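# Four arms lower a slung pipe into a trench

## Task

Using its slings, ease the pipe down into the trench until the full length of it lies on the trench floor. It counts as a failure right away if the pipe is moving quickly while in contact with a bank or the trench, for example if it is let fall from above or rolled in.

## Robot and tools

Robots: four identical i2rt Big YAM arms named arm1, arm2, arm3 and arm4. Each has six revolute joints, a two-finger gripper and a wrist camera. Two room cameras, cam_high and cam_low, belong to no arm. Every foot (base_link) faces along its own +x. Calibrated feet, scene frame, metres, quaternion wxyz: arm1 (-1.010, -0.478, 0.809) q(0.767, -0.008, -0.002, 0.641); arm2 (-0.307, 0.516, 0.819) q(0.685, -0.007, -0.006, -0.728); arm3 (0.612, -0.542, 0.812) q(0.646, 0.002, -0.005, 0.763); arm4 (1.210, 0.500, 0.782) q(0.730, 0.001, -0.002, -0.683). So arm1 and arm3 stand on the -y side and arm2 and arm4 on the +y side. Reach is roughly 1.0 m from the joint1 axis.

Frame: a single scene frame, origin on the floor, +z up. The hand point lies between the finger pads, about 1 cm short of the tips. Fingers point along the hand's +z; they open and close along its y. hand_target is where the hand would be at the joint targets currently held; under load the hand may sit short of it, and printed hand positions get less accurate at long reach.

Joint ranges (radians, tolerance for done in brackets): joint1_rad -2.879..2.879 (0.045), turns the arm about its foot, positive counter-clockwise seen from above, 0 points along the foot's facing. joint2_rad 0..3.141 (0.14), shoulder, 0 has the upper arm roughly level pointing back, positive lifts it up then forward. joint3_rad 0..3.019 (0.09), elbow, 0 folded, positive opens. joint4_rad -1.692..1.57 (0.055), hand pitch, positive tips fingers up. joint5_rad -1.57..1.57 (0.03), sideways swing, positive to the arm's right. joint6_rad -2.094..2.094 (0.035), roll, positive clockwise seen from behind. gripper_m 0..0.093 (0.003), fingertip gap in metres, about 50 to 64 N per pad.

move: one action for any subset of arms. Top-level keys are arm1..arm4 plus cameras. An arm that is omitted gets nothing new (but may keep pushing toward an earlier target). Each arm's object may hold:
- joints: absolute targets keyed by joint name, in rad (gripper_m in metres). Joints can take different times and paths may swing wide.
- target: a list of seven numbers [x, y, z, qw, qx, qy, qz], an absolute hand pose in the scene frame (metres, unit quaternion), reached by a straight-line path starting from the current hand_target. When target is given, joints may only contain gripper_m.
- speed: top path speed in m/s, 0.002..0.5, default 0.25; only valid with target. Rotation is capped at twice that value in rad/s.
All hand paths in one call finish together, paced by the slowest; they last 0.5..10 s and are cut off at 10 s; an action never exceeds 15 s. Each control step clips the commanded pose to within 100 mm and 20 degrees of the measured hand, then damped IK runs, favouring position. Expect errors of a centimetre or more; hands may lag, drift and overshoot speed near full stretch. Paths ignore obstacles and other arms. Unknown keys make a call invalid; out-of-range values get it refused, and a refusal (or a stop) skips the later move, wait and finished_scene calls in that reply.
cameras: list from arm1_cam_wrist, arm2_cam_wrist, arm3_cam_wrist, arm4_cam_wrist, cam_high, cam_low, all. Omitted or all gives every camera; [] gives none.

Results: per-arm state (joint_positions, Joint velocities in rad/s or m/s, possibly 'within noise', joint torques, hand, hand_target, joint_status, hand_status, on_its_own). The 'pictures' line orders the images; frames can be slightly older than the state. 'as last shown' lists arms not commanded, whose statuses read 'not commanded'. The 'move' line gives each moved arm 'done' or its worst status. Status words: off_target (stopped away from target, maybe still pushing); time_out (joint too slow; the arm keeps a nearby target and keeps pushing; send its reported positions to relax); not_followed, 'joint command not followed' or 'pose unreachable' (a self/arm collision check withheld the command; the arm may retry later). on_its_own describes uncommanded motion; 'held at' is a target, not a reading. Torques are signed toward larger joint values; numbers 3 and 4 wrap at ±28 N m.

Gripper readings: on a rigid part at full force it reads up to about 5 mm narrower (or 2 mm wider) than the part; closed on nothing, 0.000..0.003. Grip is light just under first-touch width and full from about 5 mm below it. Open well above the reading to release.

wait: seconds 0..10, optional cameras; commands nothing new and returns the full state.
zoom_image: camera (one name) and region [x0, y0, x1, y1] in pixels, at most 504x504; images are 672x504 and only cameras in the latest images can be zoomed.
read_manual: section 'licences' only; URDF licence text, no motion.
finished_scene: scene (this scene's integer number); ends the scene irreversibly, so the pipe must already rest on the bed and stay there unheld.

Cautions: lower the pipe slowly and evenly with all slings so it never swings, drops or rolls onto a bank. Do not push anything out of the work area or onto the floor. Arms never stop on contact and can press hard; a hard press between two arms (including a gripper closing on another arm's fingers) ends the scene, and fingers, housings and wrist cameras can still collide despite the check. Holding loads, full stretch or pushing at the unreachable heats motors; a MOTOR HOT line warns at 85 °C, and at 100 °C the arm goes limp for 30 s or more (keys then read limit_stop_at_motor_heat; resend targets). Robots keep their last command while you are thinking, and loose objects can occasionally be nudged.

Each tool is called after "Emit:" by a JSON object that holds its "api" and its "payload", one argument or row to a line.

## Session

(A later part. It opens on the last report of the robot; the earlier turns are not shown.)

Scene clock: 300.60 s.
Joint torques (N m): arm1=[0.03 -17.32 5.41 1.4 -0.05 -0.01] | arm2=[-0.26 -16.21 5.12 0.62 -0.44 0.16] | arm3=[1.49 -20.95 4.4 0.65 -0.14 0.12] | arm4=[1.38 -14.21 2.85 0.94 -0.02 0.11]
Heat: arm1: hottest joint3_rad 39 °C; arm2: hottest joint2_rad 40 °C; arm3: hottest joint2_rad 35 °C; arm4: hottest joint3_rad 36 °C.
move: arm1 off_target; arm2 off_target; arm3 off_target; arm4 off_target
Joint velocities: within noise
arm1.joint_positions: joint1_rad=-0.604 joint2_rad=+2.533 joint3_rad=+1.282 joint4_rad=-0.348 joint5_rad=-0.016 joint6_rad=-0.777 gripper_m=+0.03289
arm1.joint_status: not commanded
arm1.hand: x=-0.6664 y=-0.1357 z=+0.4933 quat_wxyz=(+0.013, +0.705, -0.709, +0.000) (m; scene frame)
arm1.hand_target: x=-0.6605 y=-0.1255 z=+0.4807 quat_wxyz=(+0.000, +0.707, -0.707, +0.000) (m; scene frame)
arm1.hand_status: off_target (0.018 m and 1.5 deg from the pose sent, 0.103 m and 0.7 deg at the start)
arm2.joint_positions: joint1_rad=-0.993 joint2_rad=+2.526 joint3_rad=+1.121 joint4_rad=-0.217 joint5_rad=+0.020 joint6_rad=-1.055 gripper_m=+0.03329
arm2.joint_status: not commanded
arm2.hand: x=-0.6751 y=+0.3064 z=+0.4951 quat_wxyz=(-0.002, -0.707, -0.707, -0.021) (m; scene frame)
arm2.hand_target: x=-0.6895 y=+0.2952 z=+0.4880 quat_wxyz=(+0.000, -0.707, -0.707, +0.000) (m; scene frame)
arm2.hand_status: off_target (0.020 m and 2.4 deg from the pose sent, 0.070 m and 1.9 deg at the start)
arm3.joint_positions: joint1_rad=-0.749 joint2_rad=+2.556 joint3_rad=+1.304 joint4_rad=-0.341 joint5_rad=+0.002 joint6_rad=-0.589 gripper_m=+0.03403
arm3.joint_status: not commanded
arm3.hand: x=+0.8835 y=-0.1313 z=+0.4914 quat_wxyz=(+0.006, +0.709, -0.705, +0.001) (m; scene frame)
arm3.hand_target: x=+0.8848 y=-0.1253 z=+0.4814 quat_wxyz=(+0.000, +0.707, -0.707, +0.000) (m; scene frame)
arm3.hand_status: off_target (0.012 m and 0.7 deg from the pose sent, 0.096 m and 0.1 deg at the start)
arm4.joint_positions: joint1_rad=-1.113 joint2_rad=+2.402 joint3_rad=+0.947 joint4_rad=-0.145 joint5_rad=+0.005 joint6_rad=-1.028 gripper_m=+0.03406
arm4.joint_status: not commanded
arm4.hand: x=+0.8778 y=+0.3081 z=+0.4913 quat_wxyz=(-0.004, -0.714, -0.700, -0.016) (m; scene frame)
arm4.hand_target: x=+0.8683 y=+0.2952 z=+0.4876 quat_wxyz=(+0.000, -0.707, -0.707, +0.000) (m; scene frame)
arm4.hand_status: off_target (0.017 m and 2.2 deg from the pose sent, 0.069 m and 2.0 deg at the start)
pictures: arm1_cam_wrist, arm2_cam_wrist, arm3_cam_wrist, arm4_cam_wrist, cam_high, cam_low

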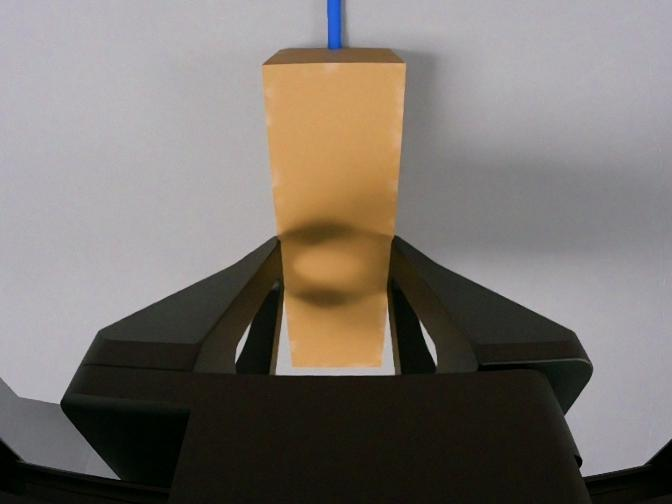

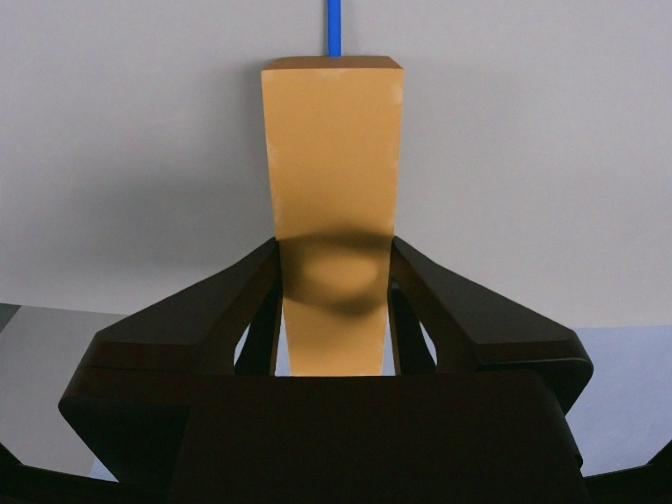

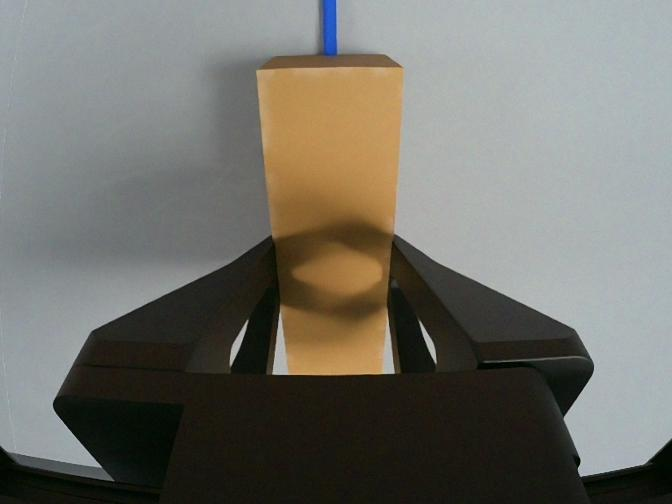

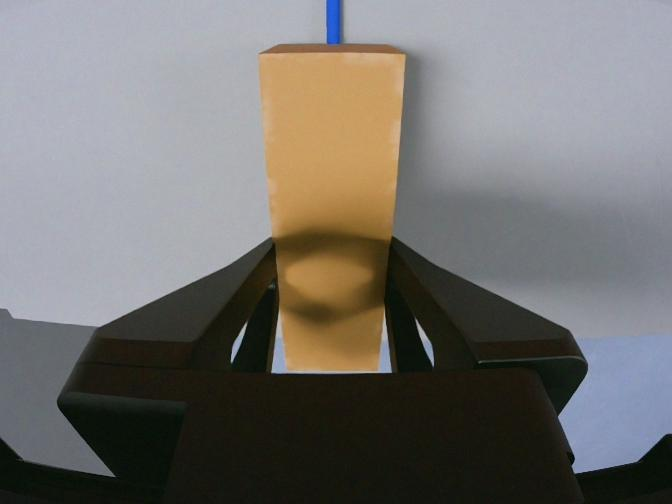

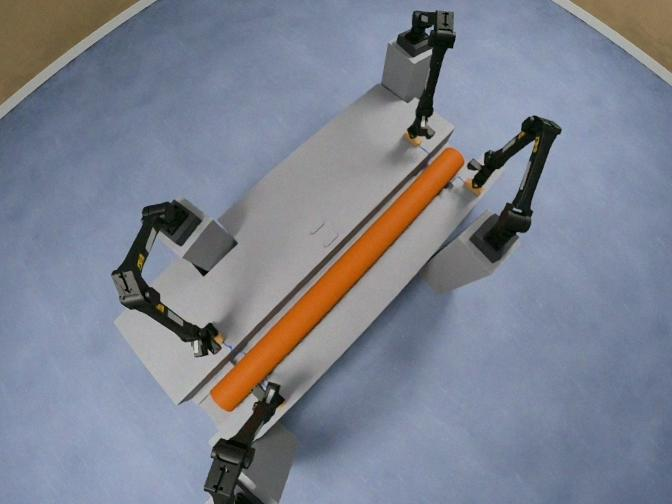

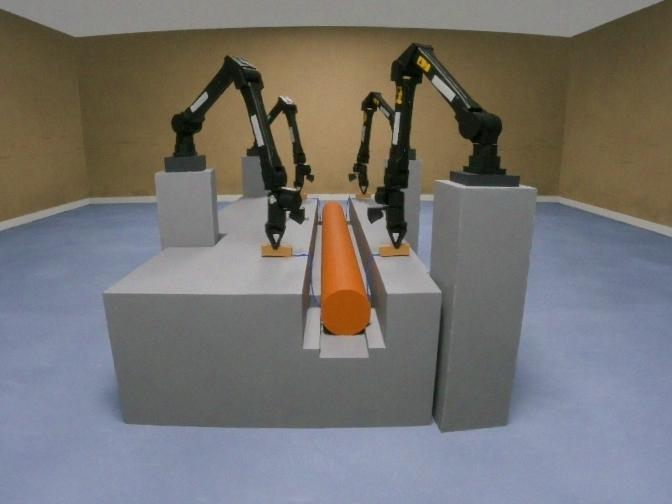

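Emit:
{"api": "move", "payload": {
  "arm1": {"joints":{"gripper_m":0.08}},
  "arm2": {"joints":{"gripper_m":0.08}},
  "arm3": {"joints":{"gripper_m":0.08}},
  "arm4": {"joints":{"gripper_m":0.08}},
  "cameras": ["arm1_cam_wrist","arm2_cam_wrist","arm3_cam_wrist","arm4_cam_wrist"]
}}

Emit:
{"api": "move", "payload": {
  "arm1": {"target":[-0.66,-0.14,0.62,0,0.7071,-0.7071,0],"speed":0.2},
  "arm2": {"target":[-0.69,0.3,0.62,0,0.7071,0.7071,0],"speed":0.2},
  "arm3": {"target":[0.885,-0.14,0.62,0,0.7071,-0.7071,0],"speed":0.2},
  "arm4": {"target":[0.87,0.3,0.62,0,0.7071,0.7071,0],"speed":0.2}
}}

Emit:
{"api": "zoom_image", "payload": {
  "camera": "cam_low",
  "region": [140, 120, 460, 390]
}}

Emit:
{"api": "zoom_image", "payload": {
  "camera": "cam_high",
  "region": [100, 80, 520, 440]
}}

Scene clock: 305.73 s.
Joint torques (N m): arm1=[0.38 -17.61 4.19 0.95 -0.05 0.02] | arm2=[-0.26 -17.55 3.58 0.03 -0.23 0.16] | arm3=[1.73 -21.77 3.97 0.46 -0.14 0.1] | arm4=[0.97 -15.09 2.1 0.62 -0.02 0.11]
Heat: arm1: hottest joint3_rad 38 °C; arm2: hottest joint2_rad 39 °C; arm3: hottest joint2_rad 35 °C; arm4: hottest joint3_rad 35 °C.
move: arm1 done; arm2 done; arm3 done; arm4 done
Joint velocities: within noise
arm1.joint_positions: joint1_rad=-0.602 joint2_rad=+2.537 joint3_rad=+1.298 joint4_rad=-0.334 joint5_rad=-0.016 joint6_rad=-0.777 gripper_m=+0.07992
arm1.joint_status: all done
arm1.hand: x=-0.6585 y=-0.1267 z=+0.4935 quat_wxyz=(-0.001, +0.706, -0.708, +0.000) (m; scene frame)
arm1.hand_target: x=-0.6606 y=-0.1255 z=+0.4808 quat_wxyz=(+0.000, +0.707, -0.707, +0.000) (m; scene frame)
arm1.hand_status: not commanded
arm2.joint_positions: joint1_rad=-0.993 joint2_rad=+2.537 joint3_rad=+1.140 joint4_rad=-0.200 joint5_rad=+0.015 joint6_rad=-1.055 gripper_m=+0.07996
arm2.joint_status: all done
arm2.hand: x=-0.6845 y=+0.3001 z=+0.4915 quat_wxyz=(-0.001, -0.707, -0.707, -0.008) (m; scene frame)
arm2.hand_target: x=-0.6895 y=+0.2952 z=+0.4880 quat_wxyz=(+0.000, -0.707, -0.707, +0.000) (m; scene frame)
arm2.hand_status: not commanded
arm3.joint_positions: joint1_rad=-0.749 joint2_rad=+2.562 joint3_rad=+1.310 joint4_rad=-0.336 joint5_rad=+0.002 joint6_rad=-0.586 gripper_m=+0.07993
arm3.joint_status: all done
arm3.hand: x=+0.8846 y=-0.1297 z=+0.4892 quat_wxyz=(+0.004, +0.708, -0.706, +0.000) (m; scene frame)
arm3.hand_target: x=+0.8849 y=-0.1252 z=+0.4813 quat_wxyz=(+0.000, +0.707, -0.707, +0.000) (m; scene frame)
arm3.hand_status: not commanded
arm4.joint_positions: joint1_rad=-1.106 joint2_rad=+2.409 joint3_rad=+0.958 joint4_rad=-0.137 joint5_rad=+0.005 joint6_rad=-1.028 gripper_m=+0.07992
arm4.joint_status: all done
arm4.hand: x=+0.8737 y=+0.3025 z=+0.4892 quat_wxyz=(-0.002, -0.711, -0.703, -0.009) (m; scene frame)
arm4.hand_target: x=+0.8682 y=+0.2951 z=+0.4876 quat_wxyz=(+0.000, -0.707, -0.707, +0.000) (m; scene frame)
arm4.hand_status: not commanded
pictures: arm1_cam_wrist, arm2_cam_wrist, arm3_cam_wrist, arm4_cam_wrist

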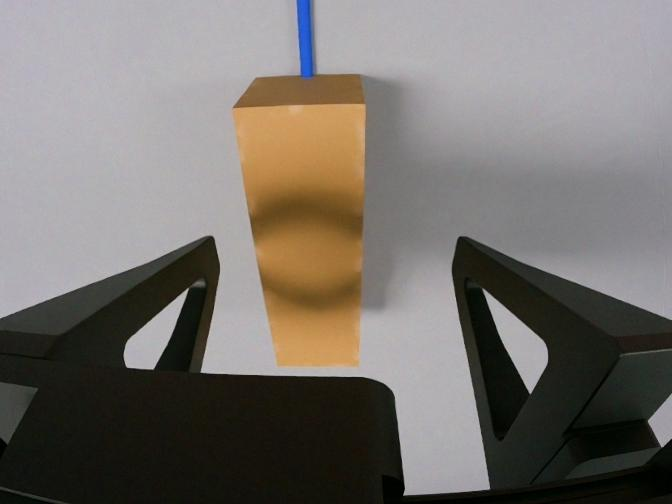

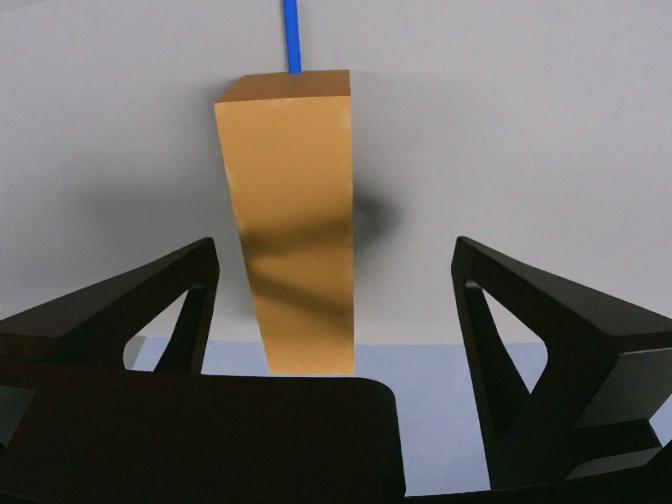

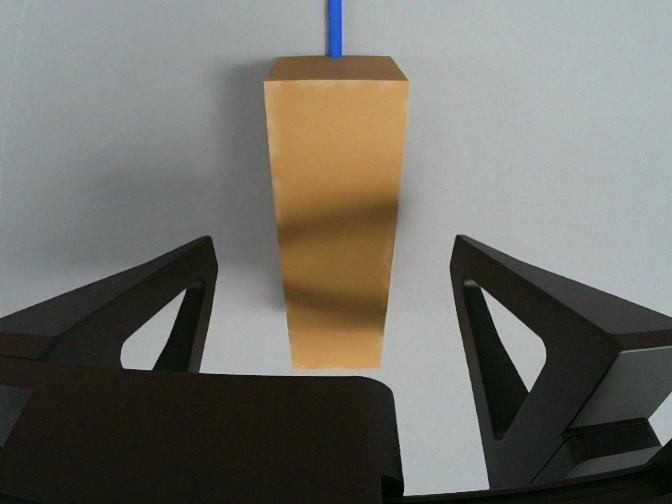

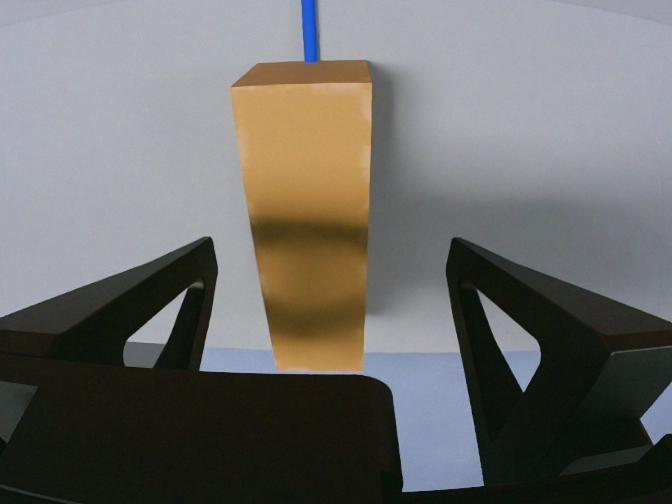

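Scene clock: 307.13 s.
Joint torques (N m): arm1=[-0.91 -18.32 4.1 0.13 -0.03 -0.07] | arm2=[-0.79 -17.08 3.78 -0.81 -0.22 0.11] | arm3=[0.44 -21.25 3.88 -0.29 -0.13 -0.05] | arm4=[0.38 -14.56 2.69 -0.16 -0.01 0.04]
Heat: arm1: hottest joint3_rad 38 °C; arm2: hottest joint2_rad 39 °C; arm3: hottest joint2_rad 35 °C; arm4: hottest joint3_rad 35 °C.
move: arm1 done; arm2 done; arm3 done; arm4 done
Joint velocities: within noise
arm1.joint_positions: joint1_rad=-0.617 joint2_rad=+2.214 joint3_rad=+1.150 joint4_rad=-0.490 joint5_rad=-0.016 joint6_rad=-0.792 gripper_m=+0.07993
arm1.joint_status: not commanded
arm1.hand: x=-0.6574 y=-0.1327 z=+0.6236 quat_wxyz=(-0.011, +0.706, -0.708, +0.000) (m; scene frame)
arm1.hand_target: x=-0.6601 y=-0.1401 z=+0.6200 quat_wxyz=(+0.000, +0.707, -0.707, +0.000) (m; scene frame)
arm1.hand_status: done (0.009 m and 1.2 deg from the pose sent, 0.127 m and 0.2 deg at the start)
arm2.joint_positions: joint1_rad=-0.993 joint2_rad=+2.195 joint3_rad=+1.011 joint4_rad=-0.377 joint5_rad=+0.015 joint6_rad=-1.055 gripper_m=+0.07996
arm2.joint_status: not commanded
arm2.hand: x=-0.6958 y=+0.2957 z=+0.6225 quat_wxyz=(+0.003, -0.707, -0.707, +0.010) (m; scene frame)
arm2.hand_target: x=-0.6899 y=+0.2999 z=+0.6200 quat_wxyz=(+0.000, -0.707, -0.707, +0.000) (m; scene frame)
arm2.hand_status: done (0.008 m and 1.2 deg from the pose sent, 0.129 m and 0.9 deg at the start)
arm3.joint_positions: joint1_rad=-0.752 joint2_rad=+2.228 joint3_rad=+1.149 joint4_rad=-0.487 joint5_rad=+0.002 joint6_rad=-0.588 gripper_m=+0.07993
arm3.joint_status: not commanded
arm3.hand: x=+0.8838 y=-0.1342 z=+0.6232 quat_wxyz=(-0.007, +0.708, -0.707, -0.002) (m; scene frame)
arm3.hand_target: x=+0.8850 y=-0.1400 z=+0.6201 quat_wxyz=(+0.000, +0.707, -0.707, +0.000) (m; scene frame)
arm3.hand_status: done (0.007 m and 0.9 deg from the pose sent, 0.131 m and 0.4 deg at the start)
arm4.joint_positions: joint1_rad=-1.106 joint2_rad=+2.037 joint3_rad=+0.849 joint4_rad=-0.369 joint5_rad=+0.005 joint6_rad=-1.028 gripper_m=+0.07992
arm4.joint_status: not commanded
arm4.hand: x=+0.8659 y=+0.2986 z=+0.6189 quat_wxyz=(+0.002, -0.711, -0.703, +0.005) (m; scene frame)
arm4.hand_target: x=+0.8700 y=+0.3001 z=+0.6200 quat_wxyz=(+0.000, -0.707, -0.707, +0.000) (m; scene frame)
arm4.hand_status: done (0.004 m and 0.9 deg from the pose sent, 0.131 m and 1.3 deg at the start)
pictures: arm1_cam_wrist, arm2_cam_wrist, arm3_cam_wrist, arm4_cam_wrist, cam_high, cam_low

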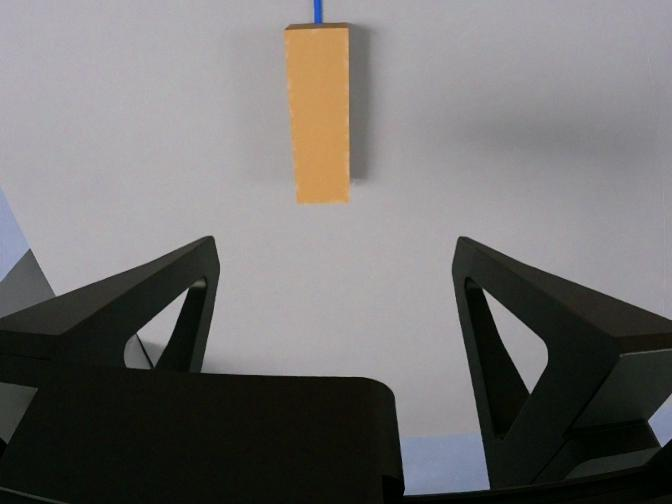

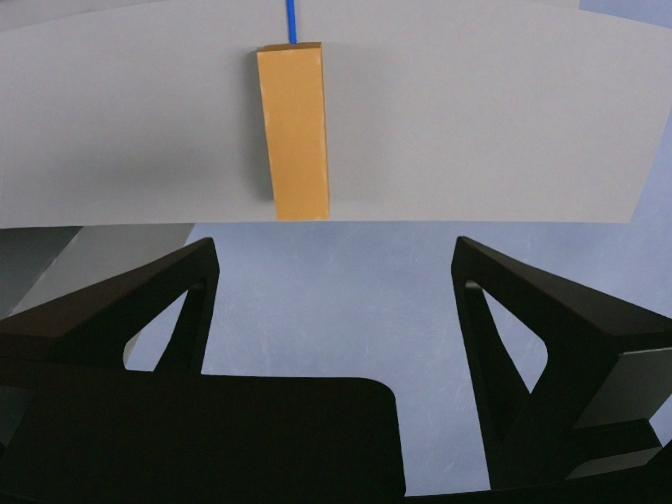

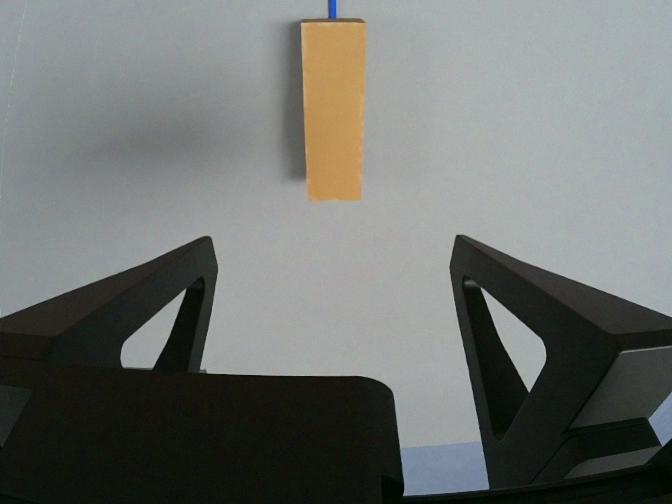

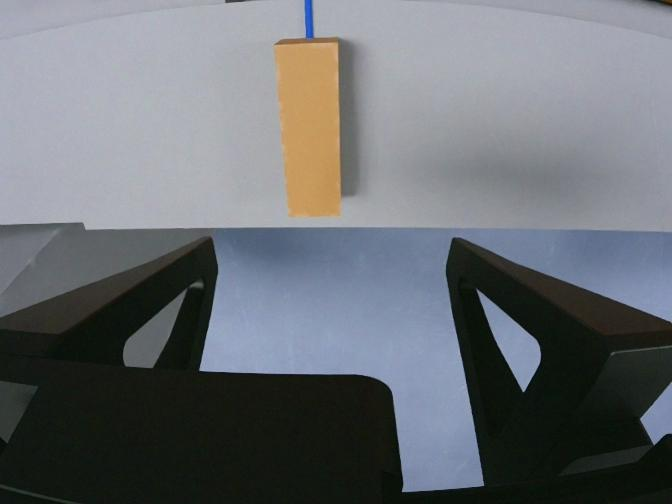

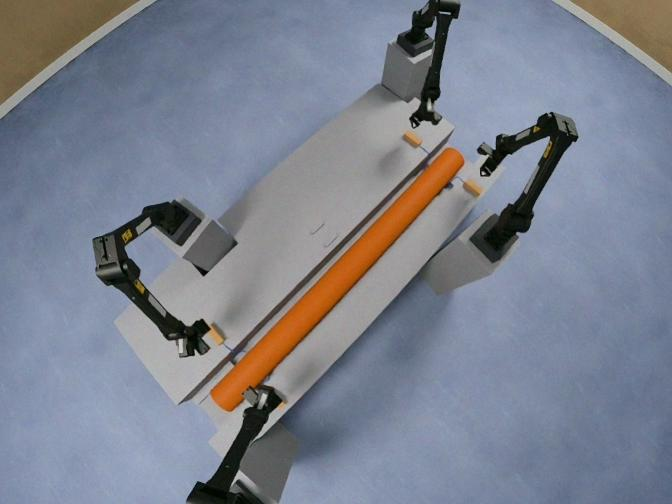

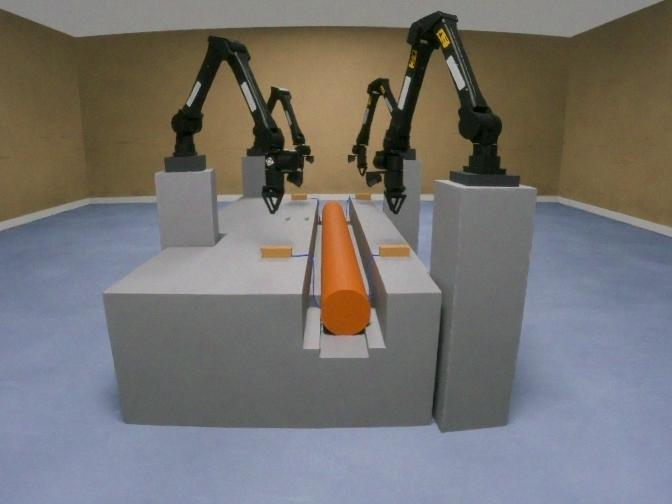

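Scaled by 1.575.

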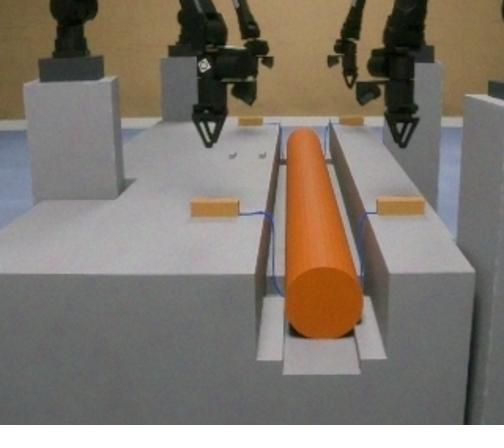

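Scaled by 1.200.

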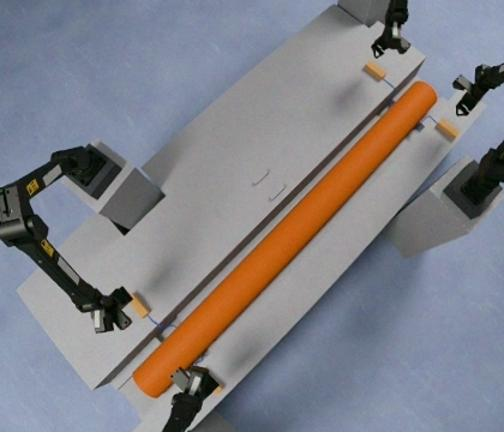

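Emit:
{"api": "finished_scene", "payload": {
  "scene": 1
}}

The scene is finished: the task was done.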